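## Task

Put the round belt into the middle groove of each of the two pulleys so that it runs straight between them without crossing over itself, and leave it under tension.

## Robot and tools

ROBOT. Two Doosan M1013 six-joint arms, left_arm and right_arm, each with a Robotiq 2F-140 gripper. The left gripper's fingers are rigid. The right gripper's fingers can hinge inward: only the outer quarter of each pad, near the tip, grips at full strength. Nearer the palm, a thin part may slip, and a fingertip pushed into a surface folds easily and spoils the next grip.

FRAMES. The scene frame has its origin at table height, midway between the nominal bases, with +z up and +x out over the table. left_arm sits on the +y side. The names do not match image sides. Calibrated bases in the scene frame: left_arm at (-0.063, +0.589, 0) m, right_arm at (+0.015, -0.646, 0) m. Both are turned almost not at all about z, with +z up. Each arm reports its end_effector_position (m), quaternion and velocities in its own base frame. Fixed cameras and the table use the scene frame. end_effector_position is the point between the closed pads. The fingers point along the gripper's +z axis and open and close along its y axis. Fingertips reach about 33 mm past that point at small gaps and about 9 mm when fully open. Reported hand poses can be off by a few cm, more at long reach.

ROW FORMAT. Every command row holds 18 numbers covering both arms, even if one arm stays still. The left_arm block comes first, then the right_arm block. Each block has nine numbers:
(1) Six absolute joint target angles in radians, in this order: wrist roll (joint_6), shoulder (joint_2), forearm roll (joint_4), elbow (joint_3), wrist pitch (joint_5), waist (joint_1). Ranges: elbow -2.792 to 2.792; all others -6.283 to 6.283. A target more than 0.010 rad beyond a range end is refused unless the joint is already that far out. Targets past the true end are clipped, and the result then says "joint sent to its limit".
(2) Gripper position, from -1 to 1: +1 is fully open (140 mm), about -0.8 brings the pads together, and -1 closes until blocked.
(3) force_limit, from -1 to 1: roughly 14 N at -1, 40 N at 0 and 58 N at +1 for a slow close.
(4) speed, from -1 to 1: pad gap rate of about 30, 140 or 250 mm/s at -1, 0 and +1. A fast close grips much harder.
force_limit and speed both start at +1. To leave a gripper unchanged, repeat its last three numbers, since 0 is a real command. To hold a joint still, resend its value from the "Joint targets" line.

TOOLS.
execute_actions(actions, cameras): actions is a list of actions. Each action is a list of up to 15 rows, one per 1/30 s step, and the last row is held for the rest of the 15 steps. Each joint target stays within a fixed lead of its measured angle. An arm's whole target is scaled back if it would move the hand more than 70 mm. Far goals therefore take several actions. An empty list only returns the state.
move(target, speed, blend, stop_force, zero, blocking, cameras): target is one 18-number row, or up to 15 rows as waypoints sharing 10 s. All joints move together toward absolute angles. speed is the top speed in rad/s of the joint with farthest to go (0.01 to 3.92, default 0.5); it can be one value or one per target. blend is the corner-rounding radius in rad at intermediate waypoints. stop_force (10 to 80 N) ends an arm's path when the push against its motion, as estimated from joint torques, rises that much above its zero. Use a slow speed with it. It can miss light contacts and has no reading at singular poses, such as full reach or a straight wrist. Omit it when moving away from a contact. zero (default true) resets that baseline before the move. blocking=false returns after about 0.5 s and lets a new move replace the running one; it cannot be combined with stop_force. Finger numbers in later waypoints take effect only after the arms come to rest there. The result adds a "move:" line reporting done, off_target (more than 0.01 rad short), moving, held, or fault, and possibly limits=held. Paths do not avoid obstacles or the other arm.
wait(seconds 0 to 10, cameras): lets time pass while the last commands are held.
stop(cameras): brakes a running move. The fingers continue.
zoom_image(camera, region [x0,y0,x1,y1] px, at most 504x504): gives a closer look at the latest image from cam_high, cam_low, cam_drive, cam_grooves, cam_left_wrist or cam_right_wrist. Each image is 896x504.
clear_fault(arm): clears a reported torque or force fault on left_arm or right_arm.
read_manual(section): returns licence text only.
finished_scene(scene 1 or 2): ends the scene for good. The goal must already hold without the robot touching anything.

RESULTS. Each result shows, per arm, Joint positions, Joint velocities ("within noise" when still), Joint targets, joint torques, external joint torques (positive means a push toward larger angles), Flange force along the gripper axes (noisy, and "no reading" when unavailable), and Tool commands. Gripper object_status: 0 moving, 1 blocked while opening, 2 blocked while closing (a grip), 3 reached its target or pads met. It updates 0.2 to 1.7 s after contact. position_measured is in counts: 3 open, about 75 at 100 mm, 139 at 60 mm, 200 at 20 mm, 230 closed. To grip harder, raise force_limit and nudge position from -1 to -0.98. To grip softer, open and then close slowly. "joint command not followed" means the clearance check between the arms withheld a step. Camera calibration lines use OpenCV conventions. Wrist camera poses are given in their own arm's base frame.

AVOID. Net outside force of 144 N on an arm causes a force fault. Contact torque at a joint's limit (waist and shoulder 309, elbow 145, wrist joints 40.9 N m) causes a torque fault. A faulted arm stays stopped until clear_fault; if it is clamped on something, release the grip first. The arms are stiff, so aiming even slightly past a firm contact can fault. Avoid striking or squeezing between the two arms, including closing one gripper on the other's fingers. Avoid letting parts fall or leave the table, releasing moving parts, slamming, and heavy twisting of the wrist. Holding loads, keeping an arm stretched out or pushing against an unreachable pose heats the motors. MOTOR HOT warns of this, and an OVER-TEMPERATURE FAULT brakes the arm for 30 to 60 s or more. Moves should be smooth and economical.

Each tool is called after "Call:" as name([rows], argument=value, ...), one row to a line, values as JSON.

## Session

Call:
execute_actions(actions=[])

Scene clock: 0.00 s.
left_arm: end_effector_position=(+0.3206, -0.3873, +0.3738) position_measured=3 object_status=3 end_effector_quat_wxyz=(-0.046, -0.452, +0.796, -0.401) | right_arm: end_effector_position=(+0.3433, -0.0354, +0.1354) position_measured=3 object_status=3 end_effector_quat_wxyz=(-0.555, +0.166, +0.812, +0.074)
Joint names: [wrist roll, shoulder, forearm roll, elbow, wrist pitch, waist]
Joint positions: left_arm=[3.228 -0.457 -0.517 2.227 0.652 -0.749] | right_arm=[-1.456 0.503 0.067 1.963 1.862 -0.265]
Joint velocities: within noise
Joint torques (N m): no reading
External joint torques (N m): no reading
Flange force (N): no reading
Joint targets: left_arm=[3.228 -0.457 -0.517 2.227 0.652 -0.749] | right_arm=[-1.456 0.503 0.067 1.963 1.862 -0.265]
Tool commands: left_gripper/position=+1.0 left_gripper/force_limit=+1.0 left_gripper/speed=+1.0 right_gripper/position=+1.0 right_gripper/force_limit=+1.0 right_gripper/speed=+1.0

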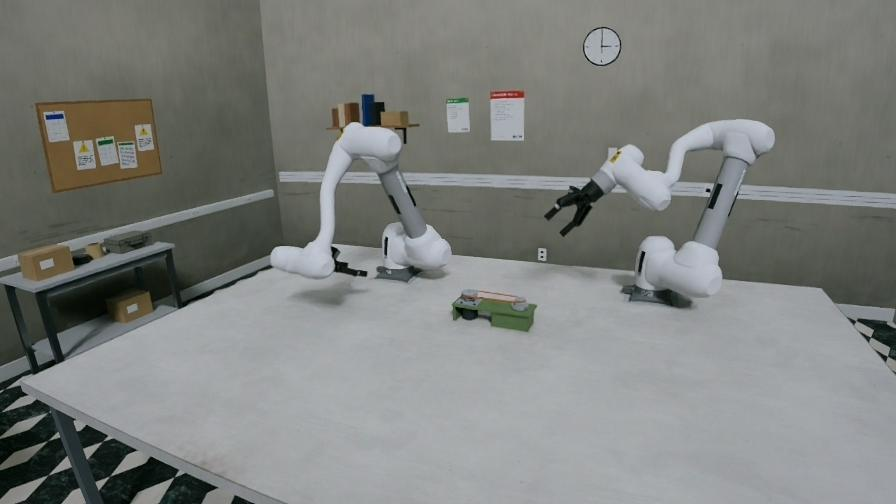

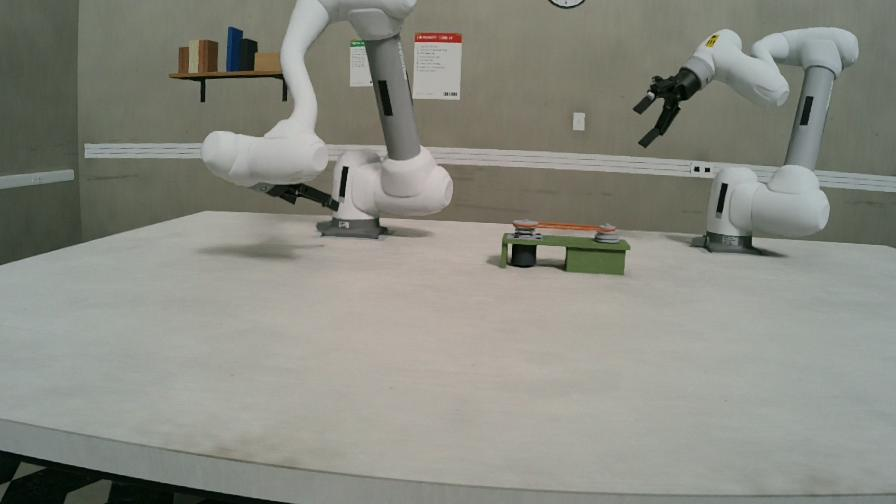

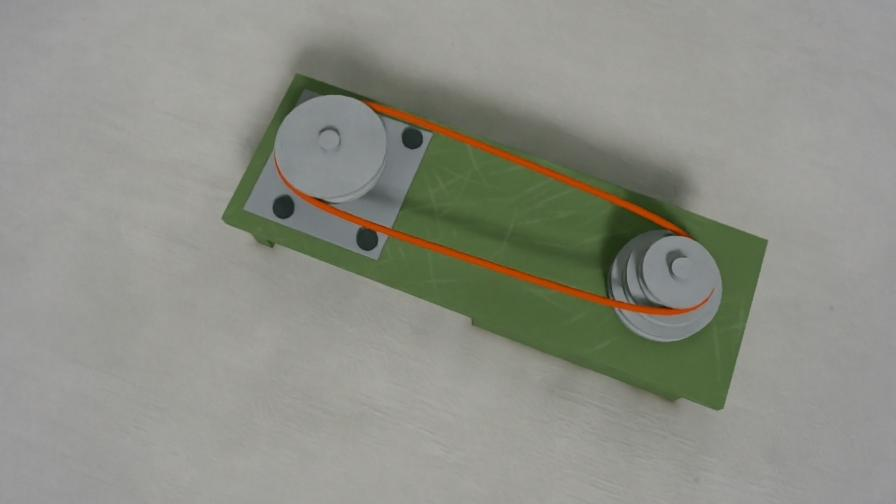

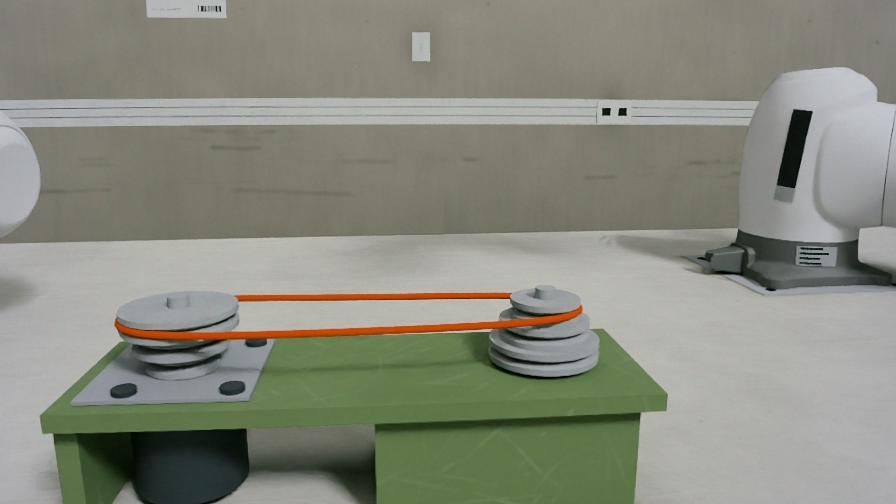

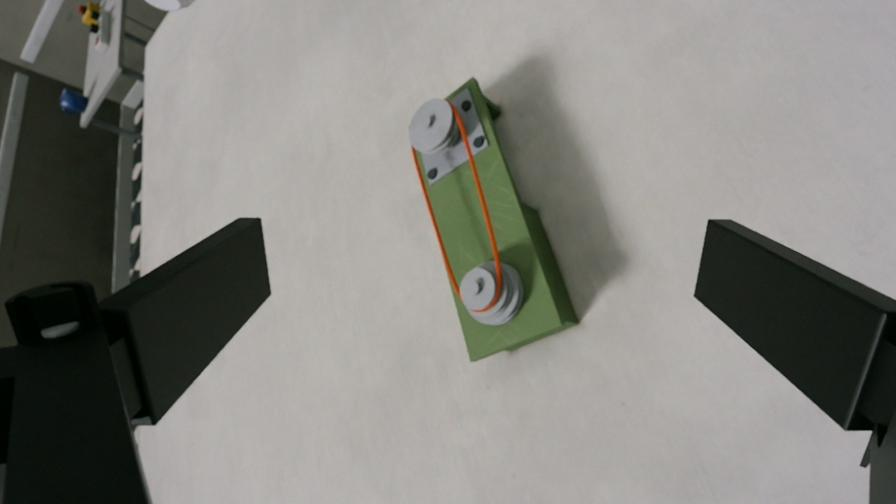

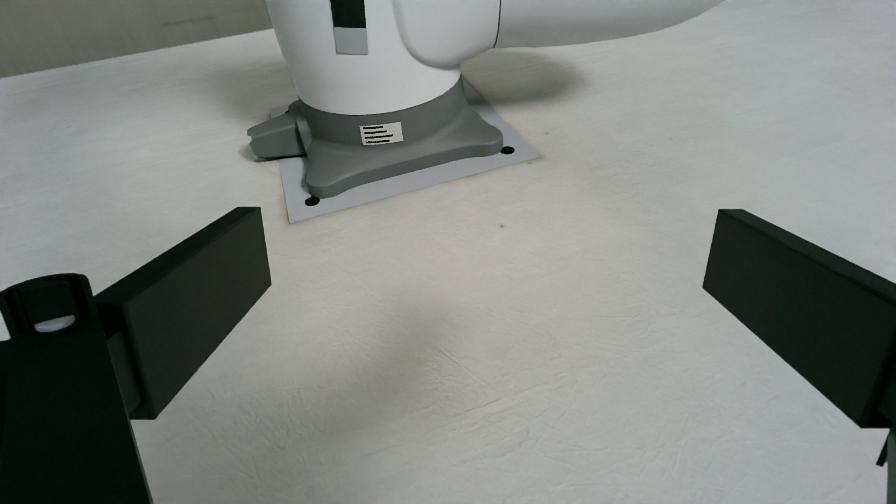

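Call:
zoom_image(camera="cam_grooves", region=[60, 270, 300, 405])

Call:
zoom_image(camera="cam_grooves", region=[440, 270, 680, 405])

Call:
zoom_image(camera="cam_drive", region=[200, 60, 480, 280])

Call:
zoom_image(camera="cam_drive", region=[540, 180, 800, 400])

Scaled by 2.100 from the camera's 896x504 image, which has a finer 1280x720 frame.

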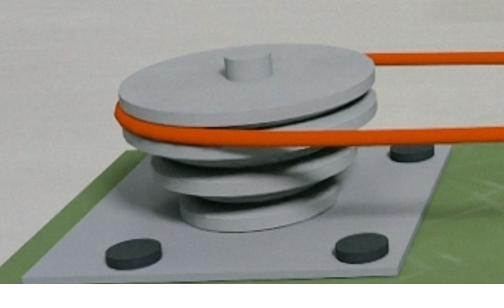

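Scaled by 2.100 from the camera's 896x504 image, which has a finer 1280x720 frame.

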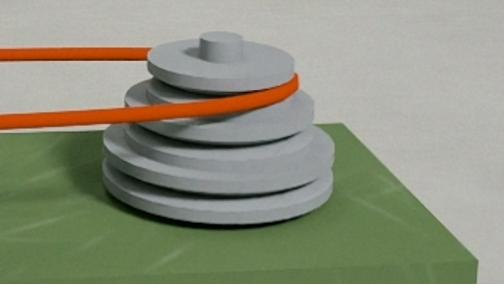

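Scaled by 1.800 from the camera's 896x504 image, which has a finer 1280x720 frame.

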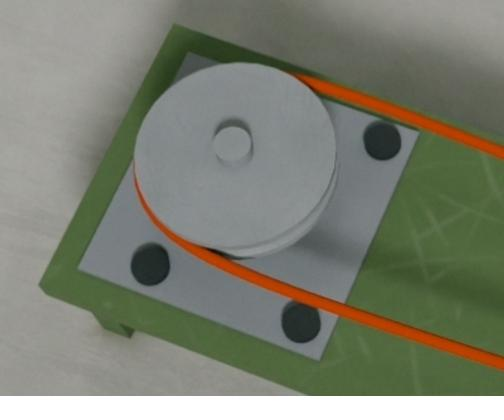

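Scaled by 1.938 from the camera's 896x504 image, which has a finer 1280x720 frame.

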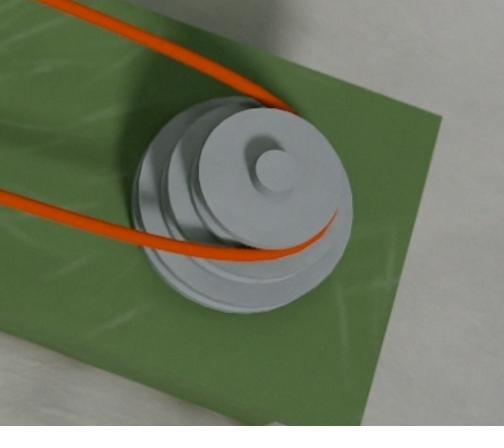

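Call:
zoom_image(camera="cam_grooves", region=[100, 280, 250, 400])

Call:
zoom_image(camera="cam_grooves", region=[470, 270, 620, 390])

Call:
zoom_image(camera="cam_left_wrist", region=[390, 70, 590, 370])

Scaled by 3.360 from the camera's 896x504 image, which has a finer 1280x720 frame.

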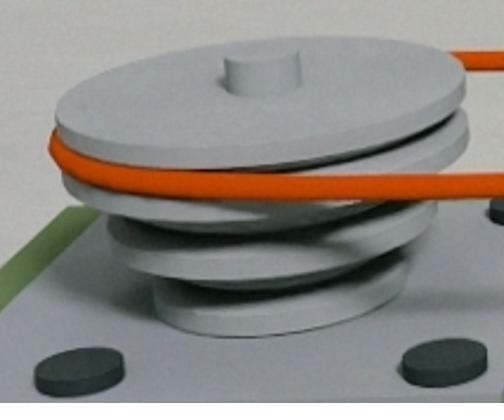

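Scaled by 3.360 from the camera's 896x504 image, which has a finer 1280x720 frame.

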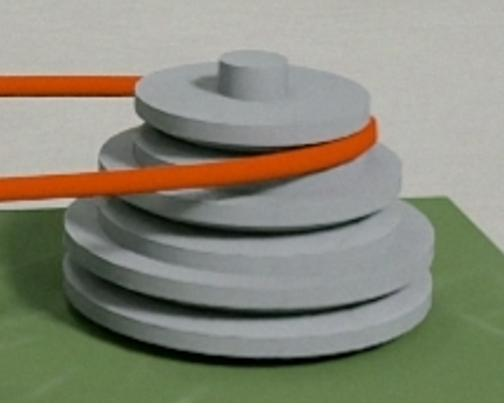

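Scaled by 1.680 from the camera's 896x504 image, which has a finer 1280x720 frame.

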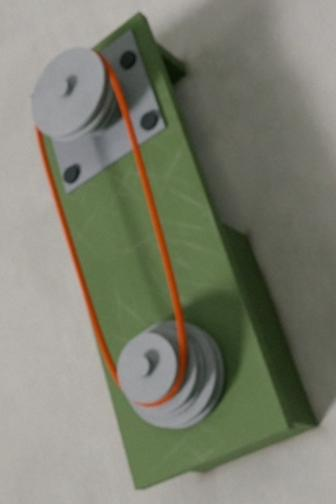

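Call:
zoom_image(camera="cam_drive", region=[250, 60, 750, 400])

Call:
zoom_image(camera="cam_grooves", region=[40, 250, 540, 480])

Scaled by 1.008 from the camera's 896x504 image, which has a finer 1280x720 frame.

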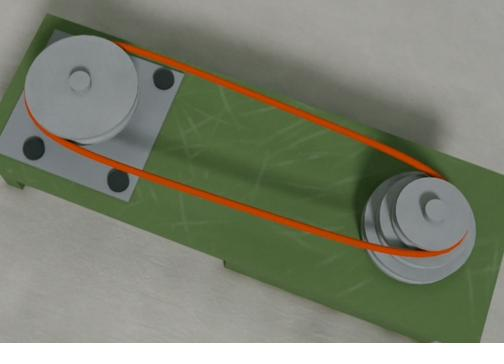

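Scaled by 1.008 from the camera's 896x504 image, which has a finer 1280x720 frame.

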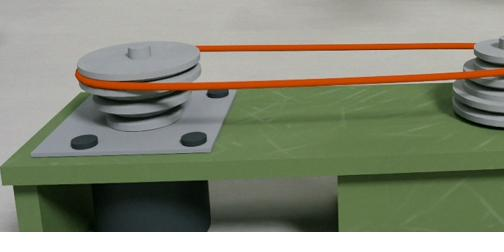

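Call:
move([
  [3.228,-0.457,-0.517,2.227,0.652,-0.749,1,1,1,-1.9,0.25,0.0,1.7,1.45,0.25,-0.3,-1,0],
  [3.228,-0.457,-0.517,2.227,0.652,-0.749,1,1,1,-2.2021,0.3498,0.0,1.4972,1.2946,0.9315,-0.3,-1,0],
], speed=0.8, blend=[0.1,0])

Scene clock: 500.50 s.
left_arm: end_effector_position=(+0.3209, -0.3874, +0.3740) position_measured=3 object_status=3 end_effector_quat_wxyz=(-0.045, -0.452, +0.796, -0.401) | right_arm: end_effector_position=(+0.4200, +0.6227, +0.2500) position_measured=167 object_status=3 end_effector_quat_wxyz=(+0.000, +0.704, -0.710, +0.000)
Joint names: [wrist roll, shoulder, forearm roll, elbow, wrist pitch, waist]
Joint positions: left_arm=[3.228 -0.457 -0.517 2.227 0.652 -0.749] | right_arm=[-2.202 0.35 0 1.497 1.295 0.931]
Joint velocities: within noise
Joint torques (N m): left_arm=[-0.08 5.68 2.63 -43.58 -1.66 0.16] | right_arm=[-0.39 -80.1 4.02 -40.9 0.1 -2.32]
External joint torques (N m): left_arm=[0.05 -2.54 0.25 0.46 0.12 -0.08] | right_arm=[0.39 4.24 0.1 0.54 -0.07 2.3]
Flange force (N): left_arm=[0.0 0.0 0.0] | right_arm=[-6.6 -0.1 2.7]
Joint targets: left_arm=[3.228 -0.457 -0.517 2.227 0.652 -0.749] | right_arm=[-2.202 0.350 0.000 1.497 1.295 0.932]
move: done
camera_calibration:
cam_left_wrist: T_world_to_cam=[[-0.752495, 0.275239, -0.598327, 0.579805], [0.464495, 0.865849, -0.185877, 0.261008], [0.4669, -0.417791, -0.779394, 0.122174], [0, 0, 0, 1]] pos_world=[0.25802, -0.334534, 0.49065]
cam_right_wrist: T_world_to_cam=[[-0.999925, 0.0121847, 0.000747681, 0.424469], [0.0116209, 0.931327, 0.363999, -0.674166], [0.00373888, 0.363981, -0.931399, 0.146549], [0, 0, 0, 1]] pos_world=[0.431724, 0.569356, 0.381574]

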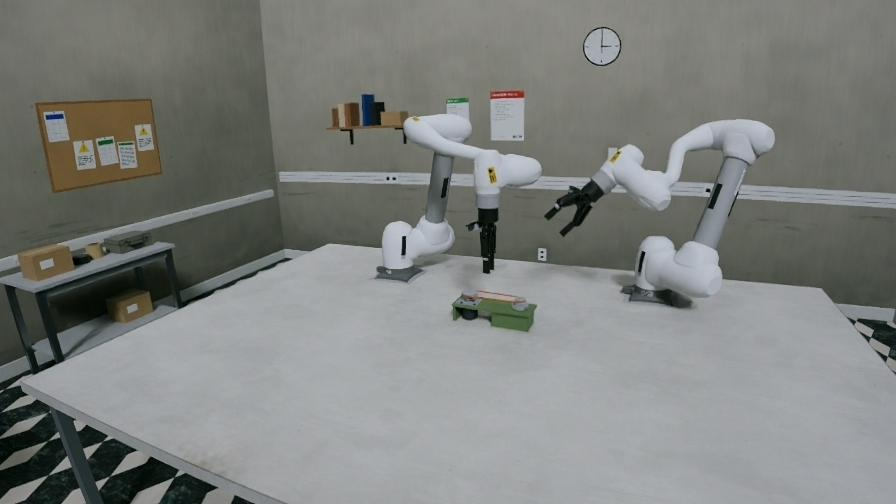

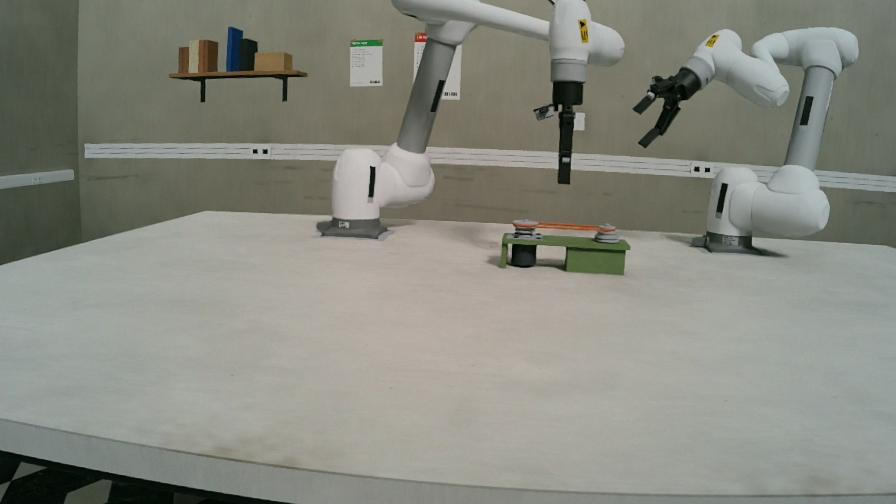

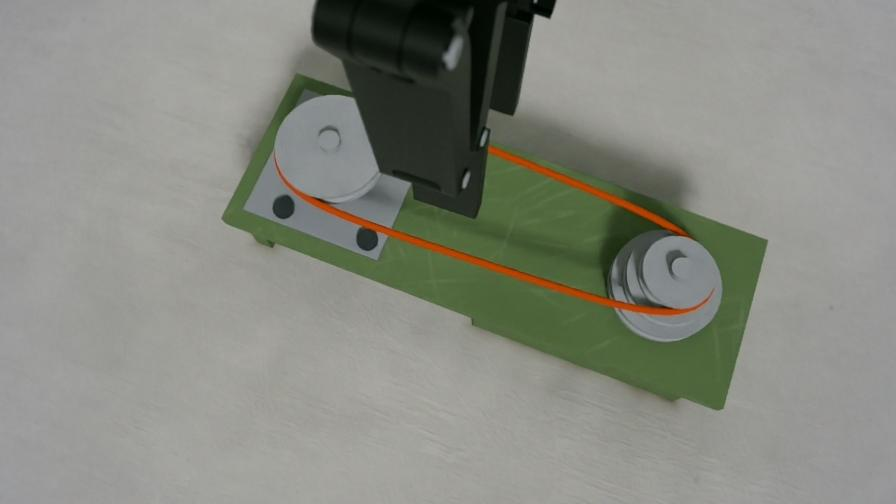

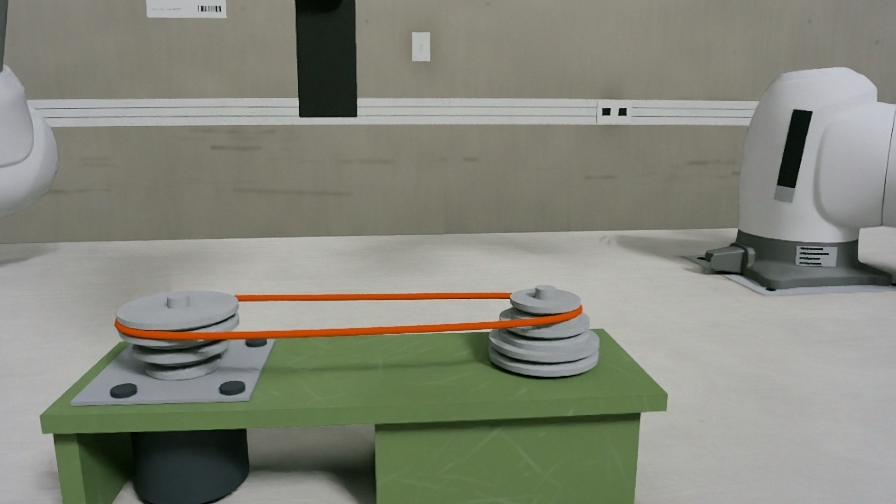

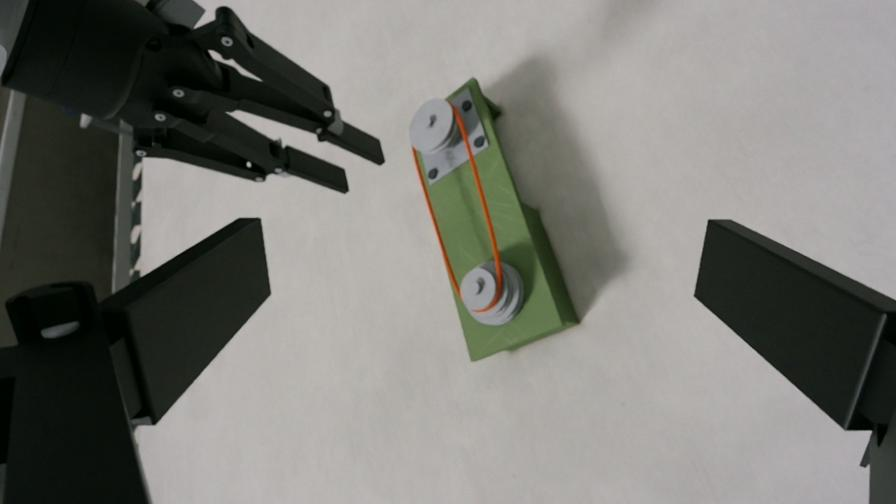

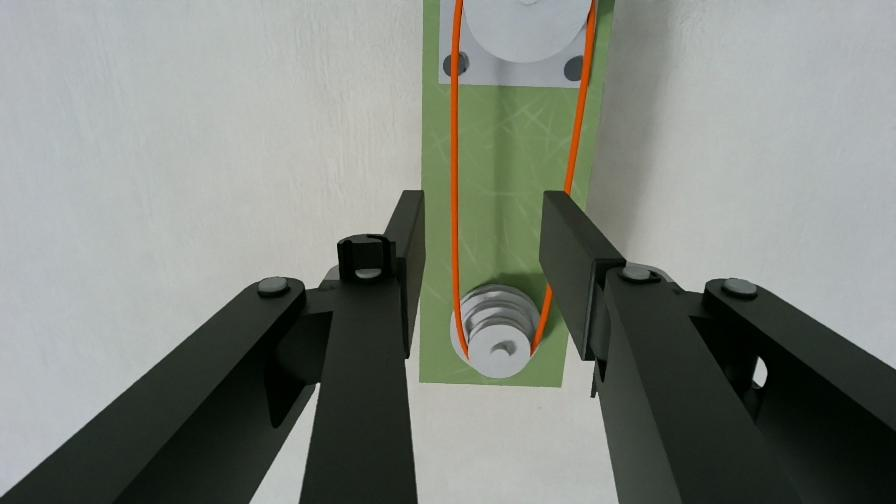

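Call:
zoom_image(camera="cam_right_wrist", region=[420, 250, 580, 390])

Call:
zoom_image(camera="cam_right_wrist", region=[400, 0, 640, 210])

Scaled by 3.150 from the camera's 896x504 image, which has a finer 1280x720 frame.

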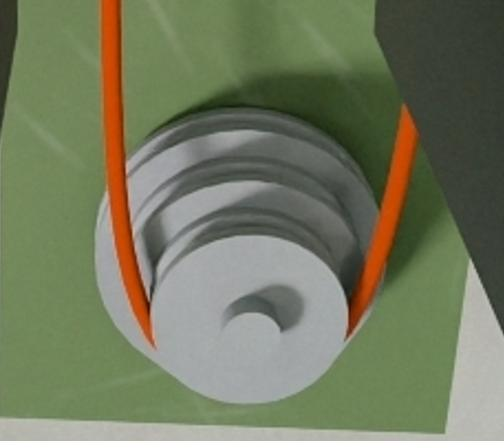

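Scaled by 2.100 from the camera's 896x504 image, which has a finer 1280x720 frame.

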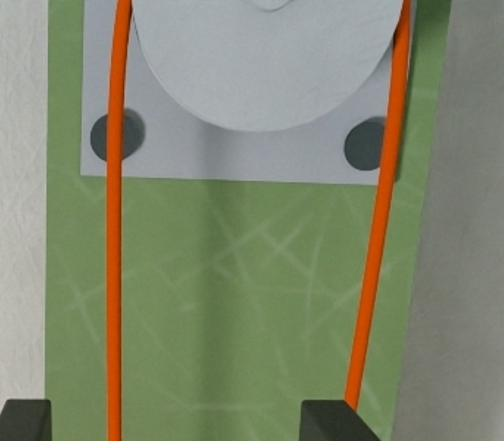

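Call:
move(target=[3.228,-0.457,-0.517,2.227,0.652,-0.749,1,1,1,-2.2288,0.3787,0.0,1.628,1.1349,0.9048,-0.3,-1,0], speed=0.3, cameras=["cam_drive","cam_grooves","cam_left_wrist","cam_right_wrist"])

Scene clock: 595.80 s.
left_arm: end_effector_position=(+0.3209, -0.3874, +0.3740) position_measured=3 object_status=3 end_effector_quat_wxyz=(-0.045, -0.452, +0.796, -0.401) | right_arm: end_effector_position=(+0.4276, +0.6000, +0.1600) position_measured=167 object_status=3 end_effector_quat_wxyz=(+0.000, +0.704, -0.710, +0.000)
Joint names: [wrist roll, shoulder, forearm roll, elbow, wrist pitch, waist]
Joint positions: left_arm=[3.228 -0.457 -0.517 2.227 0.652 -0.749] | right_arm=[-2.229 0.379 0 1.628 1.135 0.905]
Joint velocities: within noise
Joint torques (N m): left_arm=[-0.01 5.84 2.52 -43.7 -1.67 0.37] | right_arm=[-0.37 -80.98 3.77 -38.5 0.07 -2.36]
External joint torques (N m): left_arm=[-0.02 -2.64 0.35 0.64 0.15 -0.4] | right_arm=[0.37 4.42 0.13 0.32 -0.04 2.28]
Flange force (N): left_arm=[0.0 0.0 0.0] | right_arm=[-6.9 -0.5 3.4]
Joint targets: left_arm=[3.228 -0.457 -0.517 2.227 0.652 -0.749] | right_arm=[-2.229 0.379 0.000 1.628 1.135 0.905]
move: done
camera_calibration:
cam_left_wrist: T_world_to_cam=[[-0.752495, 0.275239, -0.598327, 0.579805], [0.464495, 0.865849, -0.185877, 0.261008], [0.4669, -0.417791, -0.779394, 0.122174], [0, 0, 0, 1]] pos_world=[0.25802, -0.334534, 0.49065]
cam_right_wrist: T_world_to_cam=[[-0.999927, 0.0120556, 0.00080535, 0.432467], [0.0115217, 0.931329, 0.363997, -0.620311], [0.00363817, 0.363979, -0.9314, 0.0710021], [0, 0, 0, 1]] pos_world=[0.439324, 0.546656, 0.291574]
Images, in order (width x height): cam_drive 896x504, cam_grooves 896x504, cam_left_wrist 896x504, cam_right_wrist 896x504.

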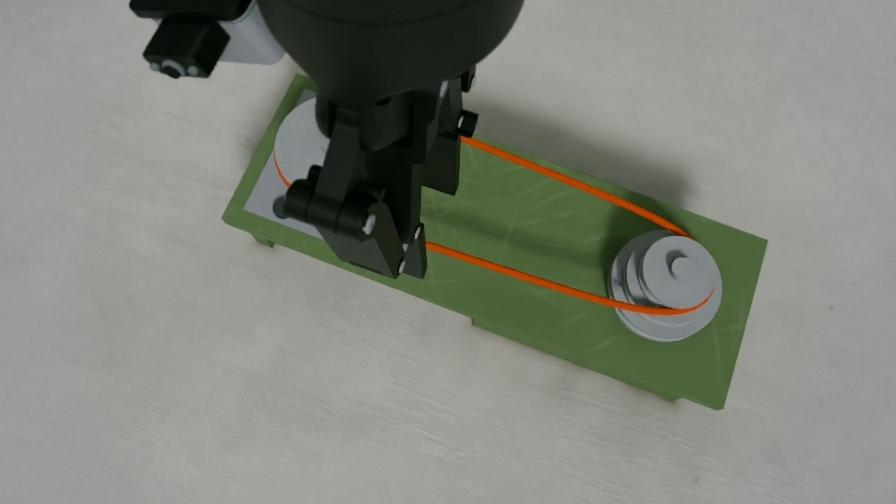

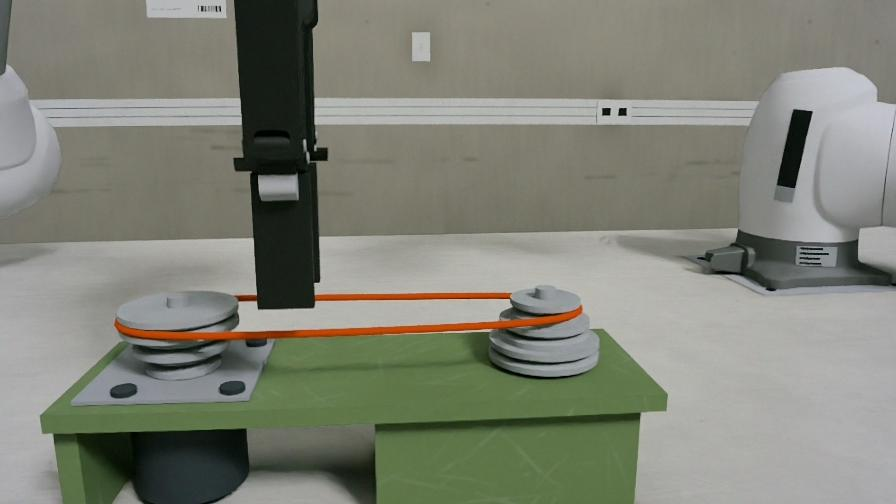

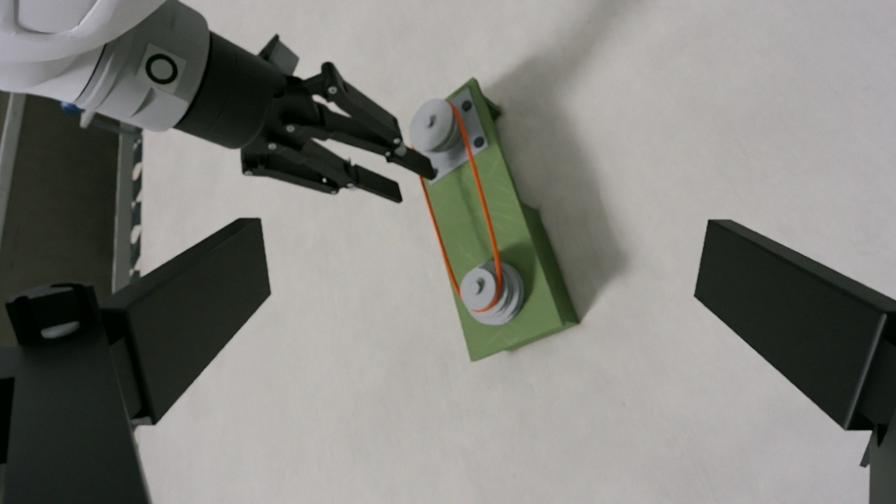

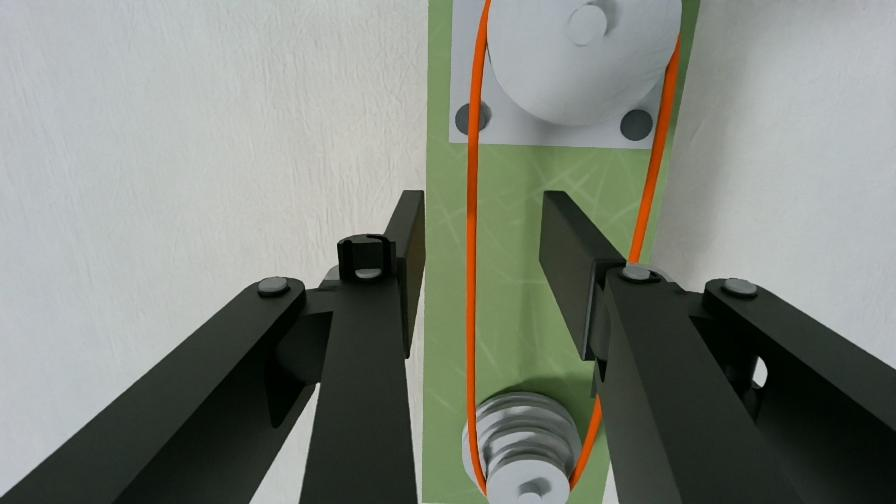

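Call:
move(target=[3.228,-0.457,-0.517,2.227,0.652,-0.749,1,1,1,-2.2331,0.4036,0.0,1.6512,1.0867,0.9005,-0.3,-1,0], speed=0.15, cameras=["cam_drive","cam_grooves","cam_right_wrist"])

Scene clock: 641.70 s.
left_arm: end_effector_position=(+0.3209, -0.3874, +0.3740) position_measured=3 object_status=3 end_effector_quat_wxyz=(-0.045, -0.452, +0.796, -0.401) | right_arm: end_effector_position=(+0.4316, +0.6000, +0.1300) position_measured=167 object_status=3 end_effector_quat_wxyz=(+0.000, +0.704, -0.710, +0.000)
Joint names: [wrist roll, shoulder, forearm roll, elbow, wrist pitch, waist]
Joint positions: left_arm=[3.228 -0.457 -0.517 2.227 0.652 -0.749] | right_arm=[-2.233 0.404 0 1.651 1.087 0.9]
Joint velocities: within noise
Joint torques (N m): left_arm=[-0.11 6 2.52 -43.12 -1.7 0.05] | right_arm=[-0.42 -82.84 3.71 -37.71 0.06 -2.38]
External joint torques (N m): left_arm=[0.08 -2.89 0.36 -0.28 0.16 -0.16] | right_arm=[0.42 4.83 0.09 0.55 -0.03 2.6]
Flange force (N): left_arm=[0.0 0.0 0.0] | right_arm=[-7.2 -0.1 4.2]
Joint targets: left_arm=[3.228 -0.457 -0.517 2.227 0.652 -0.749] | right_arm=[-2.233 0.404 0.000 1.651 1.087 0.900]
move: done
camera_calibration:
cam_right_wrist: T_world_to_cam=[[-0.999927, 0.0120918, 0.000714046, 0.436495], [0.0115218, 0.931295, 0.364085, -0.609478], [0.00373744, 0.364066, -0.931366, 0.0430383], [0, 0, 0, 1]] pos_world=[0.443324, 0.546656, 0.261674]
Images, in order (width x height): cam_drive 896x504, cam_grooves 896x504, cam_right_wrist 896x504.

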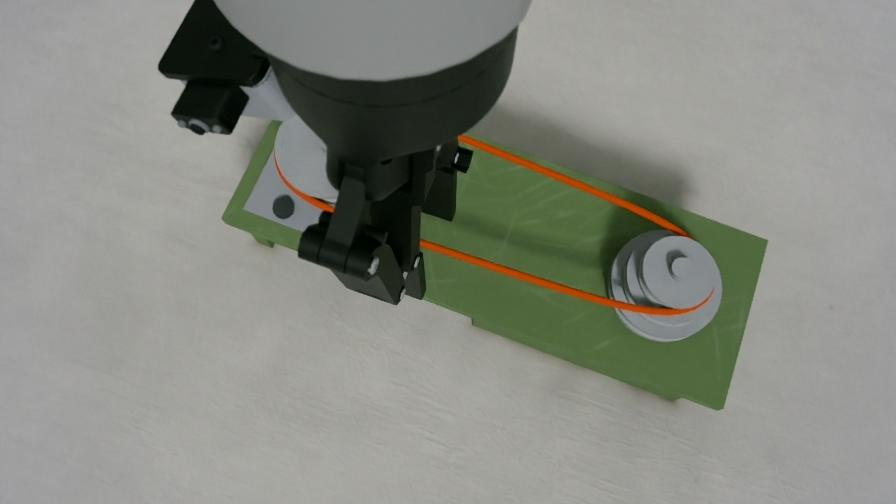

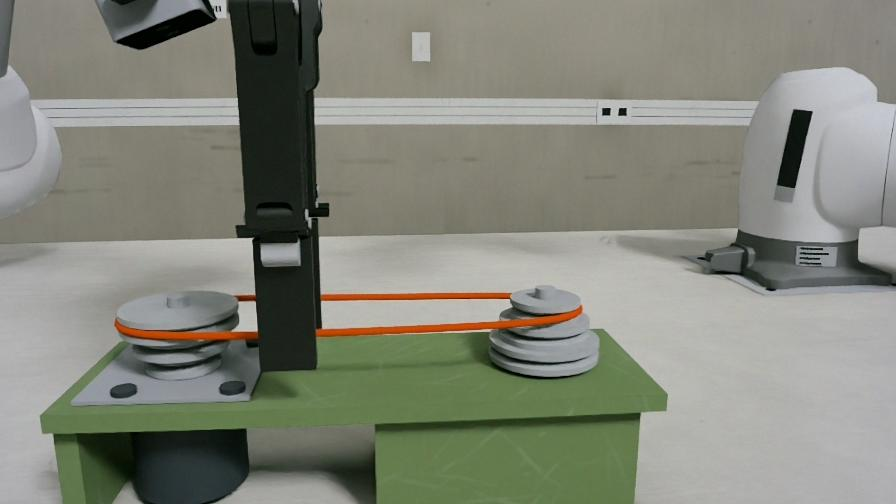

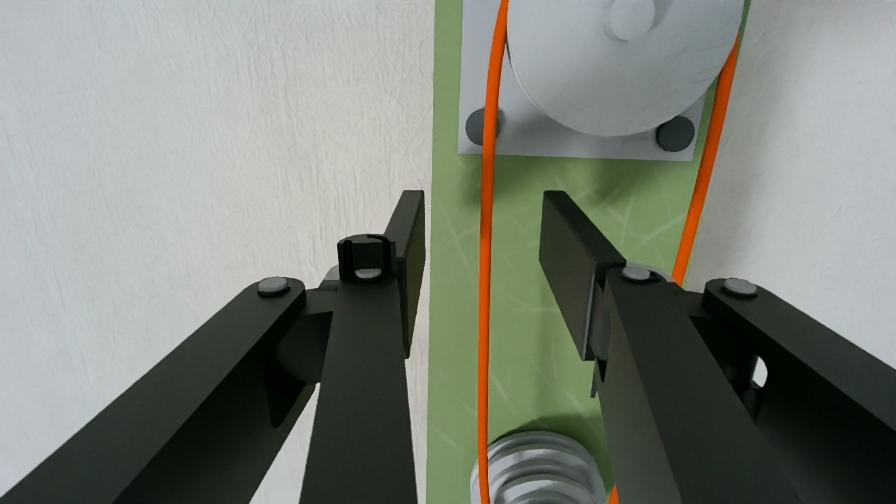

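Call:
move(target=[3.228,-0.457,-0.517,2.227,0.652,-0.749,1,1,1,-2.2331,0.4036,0.0,1.6512,1.0867,0.9005,-1,-1,-1], speed=0.15, cameras=["cam_drive","cam_grooves","cam_right_wrist"])

Scene clock: 649.60 s.
left_arm: end_effector_position=(+0.3209, -0.3874, +0.3740) position_measured=3 object_status=3 end_effector_quat_wxyz=(-0.045, -0.452, +0.796, -0.401) | right_arm: end_effector_position=(+0.4316, +0.6000, +0.1300) position_measured=225 object_status=2 end_effector_quat_wxyz=(+0.000, +0.704, -0.710, +0.000)
Joint names: [wrist roll, shoulder, forearm roll, elbow, wrist pitch, waist]
Joint positions: left_arm=[3.228 -0.457 -0.517 2.227 0.652 -0.749] | right_arm=[-2.233 0.404 0 1.651 1.087 0.9]
Joint velocities: within noise
Joint torques (N m): left_arm=[-0.04 6.66 2.45 -43.51 -1.68 0.03] | right_arm=[-0.4 -82.4 3.69 -37.87 0.06 -2.3]
External joint torques (N m): left_arm=[0.01 -3.58 0.44 0.38 0.14 0.17] | right_arm=[0.4 4.17 0.11 0.67 -0.02 2.44]
Flange force (N): left_arm=[0.0 0.0 0.0] | right_arm=[-6.1 0.4 3.8]
Joint targets: left_arm=[3.228 -0.457 -0.517 2.227 0.652 -0.749] | right_arm=[-2.233 0.404 0.000 1.651 1.087 0.900]
move: done
camera_calibration:
cam_right_wrist: T_world_to_cam=[[-0.999927, 0.0120918, 0.000714046, 0.436495], [0.0115218, 0.931295, 0.364085, -0.609478], [0.00373744, 0.364066, -0.931366, 0.0430383], [0, 0, 0, 1]] pos_world=[0.443324, 0.546656, 0.261674]
Images, in order (width x height): cam_drive 896x504, cam_grooves 896x504, cam_right_wrist 896x504.

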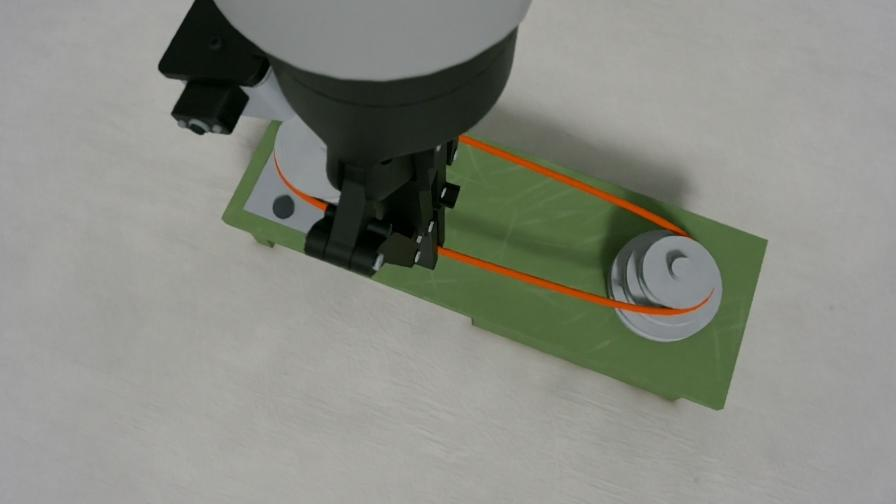

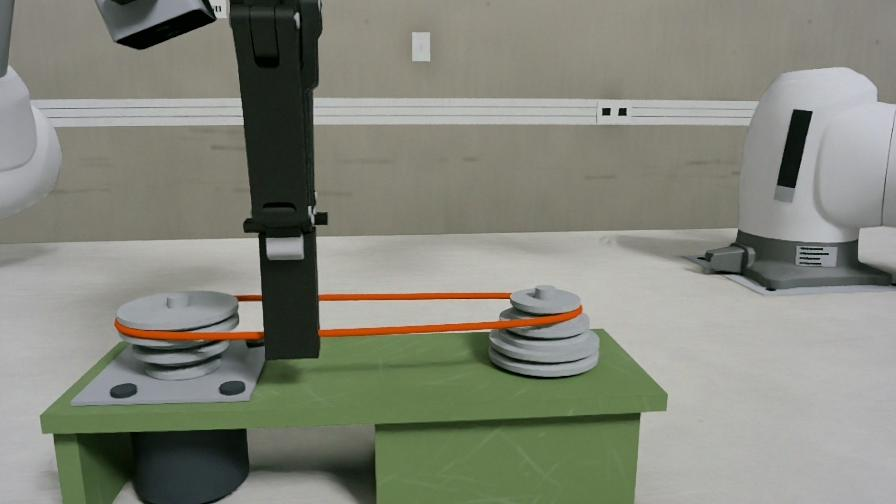

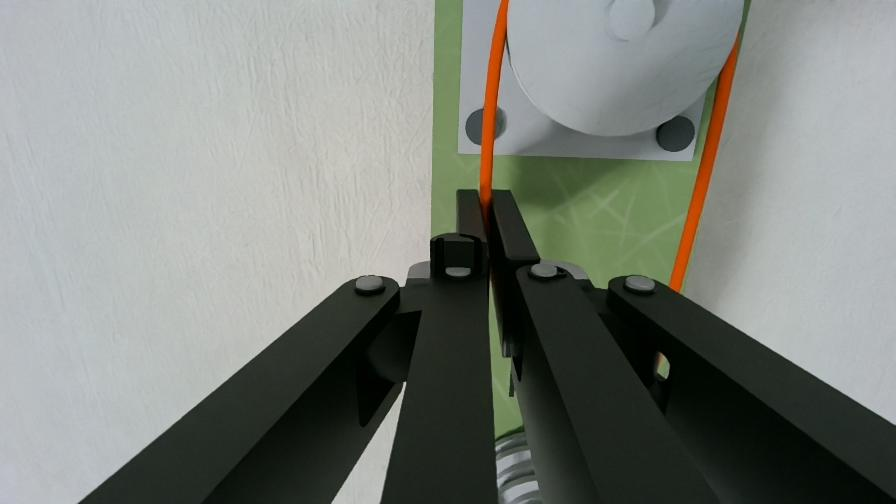

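Call:
move(target=[3.228,-0.457,-0.517,2.227,0.652,-0.749,1,1,1,-2.2248,0.4153,0.0,1.6337,1.0926,0.9088,-1,-1,-1], speed=0.03, cameras=["cam_drive","cam_grooves","cam_right_wrist"])

Scene clock: 667.17 s.
left_arm: end_effector_position=(+0.3208, -0.3874, +0.3740) position_measured=3 object_status=3 end_effector_quat_wxyz=(-0.045, -0.452, +0.796, -0.401) | right_arm: end_effector_position=(+0.4316, +0.6100, +0.1300) position_measured=225 object_status=2 end_effector_quat_wxyz=(+0.000, +0.704, -0.710, +0.000)
Joint names: [wrist roll, shoulder, forearm roll, elbow, wrist pitch, waist]
Joint positions: left_arm=[3.228 -0.457 -0.517 2.227 0.652 -0.749] | right_arm=[-2.225 0.415 0 1.634 1.093 0.909]
Joint velocities: within noise
Joint torques (N m): left_arm=[-0.18 6 2.62 -43.65 -1.69 0.05] | right_arm=[-0.42 -83.31 3.72 -37.85 0.01 -2.23]
External joint torques (N m): left_arm=[0.15 -2.8 0.25 0.45 0.15 -0.14] | right_arm=[0.42 3.4 0.11 0.34 0.03 2.28]
Flange force (N): left_arm=[0.0 0.0 0.0] | right_arm=[-5.6 0.5 2.8]
Joint targets: left_arm=[3.228 -0.457 -0.517 2.227 0.652 -0.749] | right_arm=[-2.225 0.415 0.000 1.634 1.093 0.909]
move: done
camera_calibration:
cam_right_wrist: T_world_to_cam=[[-0.999927, 0.0120556, 0.00080535, 0.43637], [0.0115217, 0.931329, 0.363997, -0.618787], [0.00363817, 0.363979, -0.9314, 0.0394989], [0, 0, 0, 1]] pos_world=[0.443324, 0.556656, 0.261674]
Images, in order (width x height): cam_drive 896x504, cam_grooves 896x504, cam_right_wrist 896x504.

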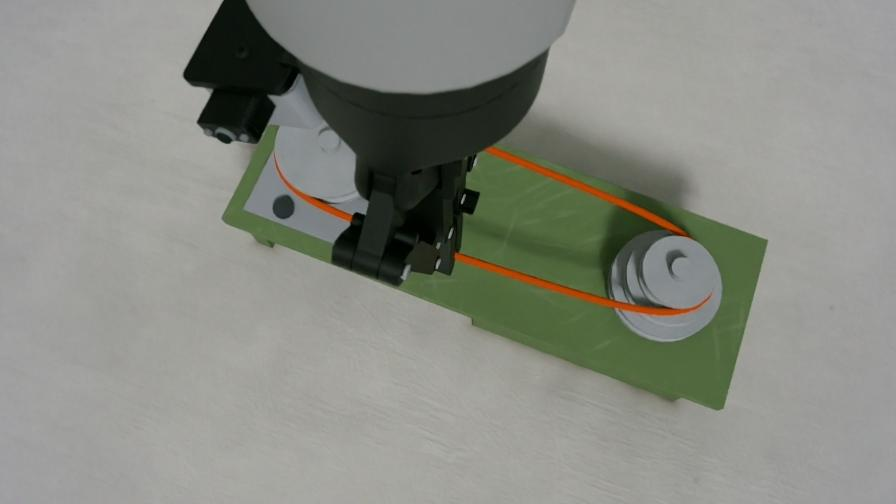

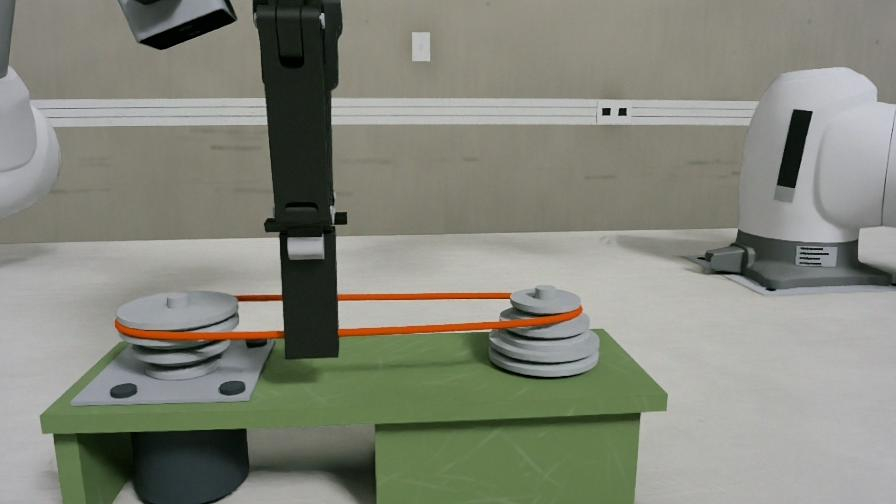

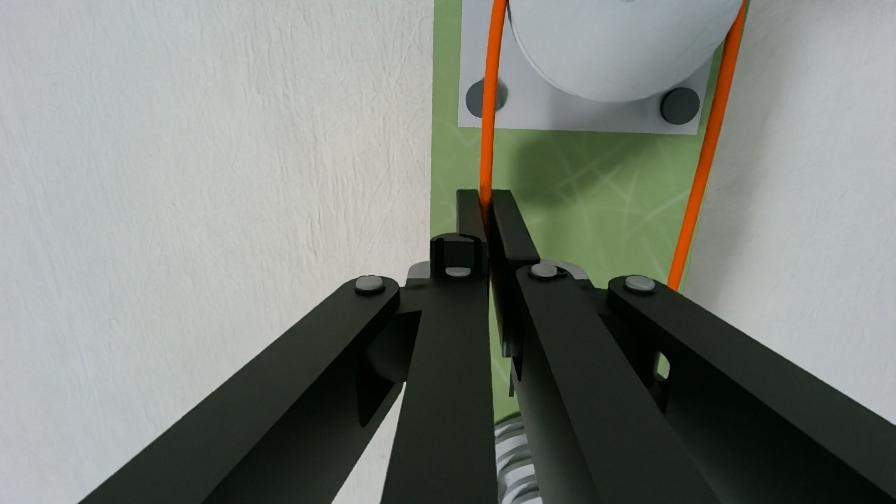

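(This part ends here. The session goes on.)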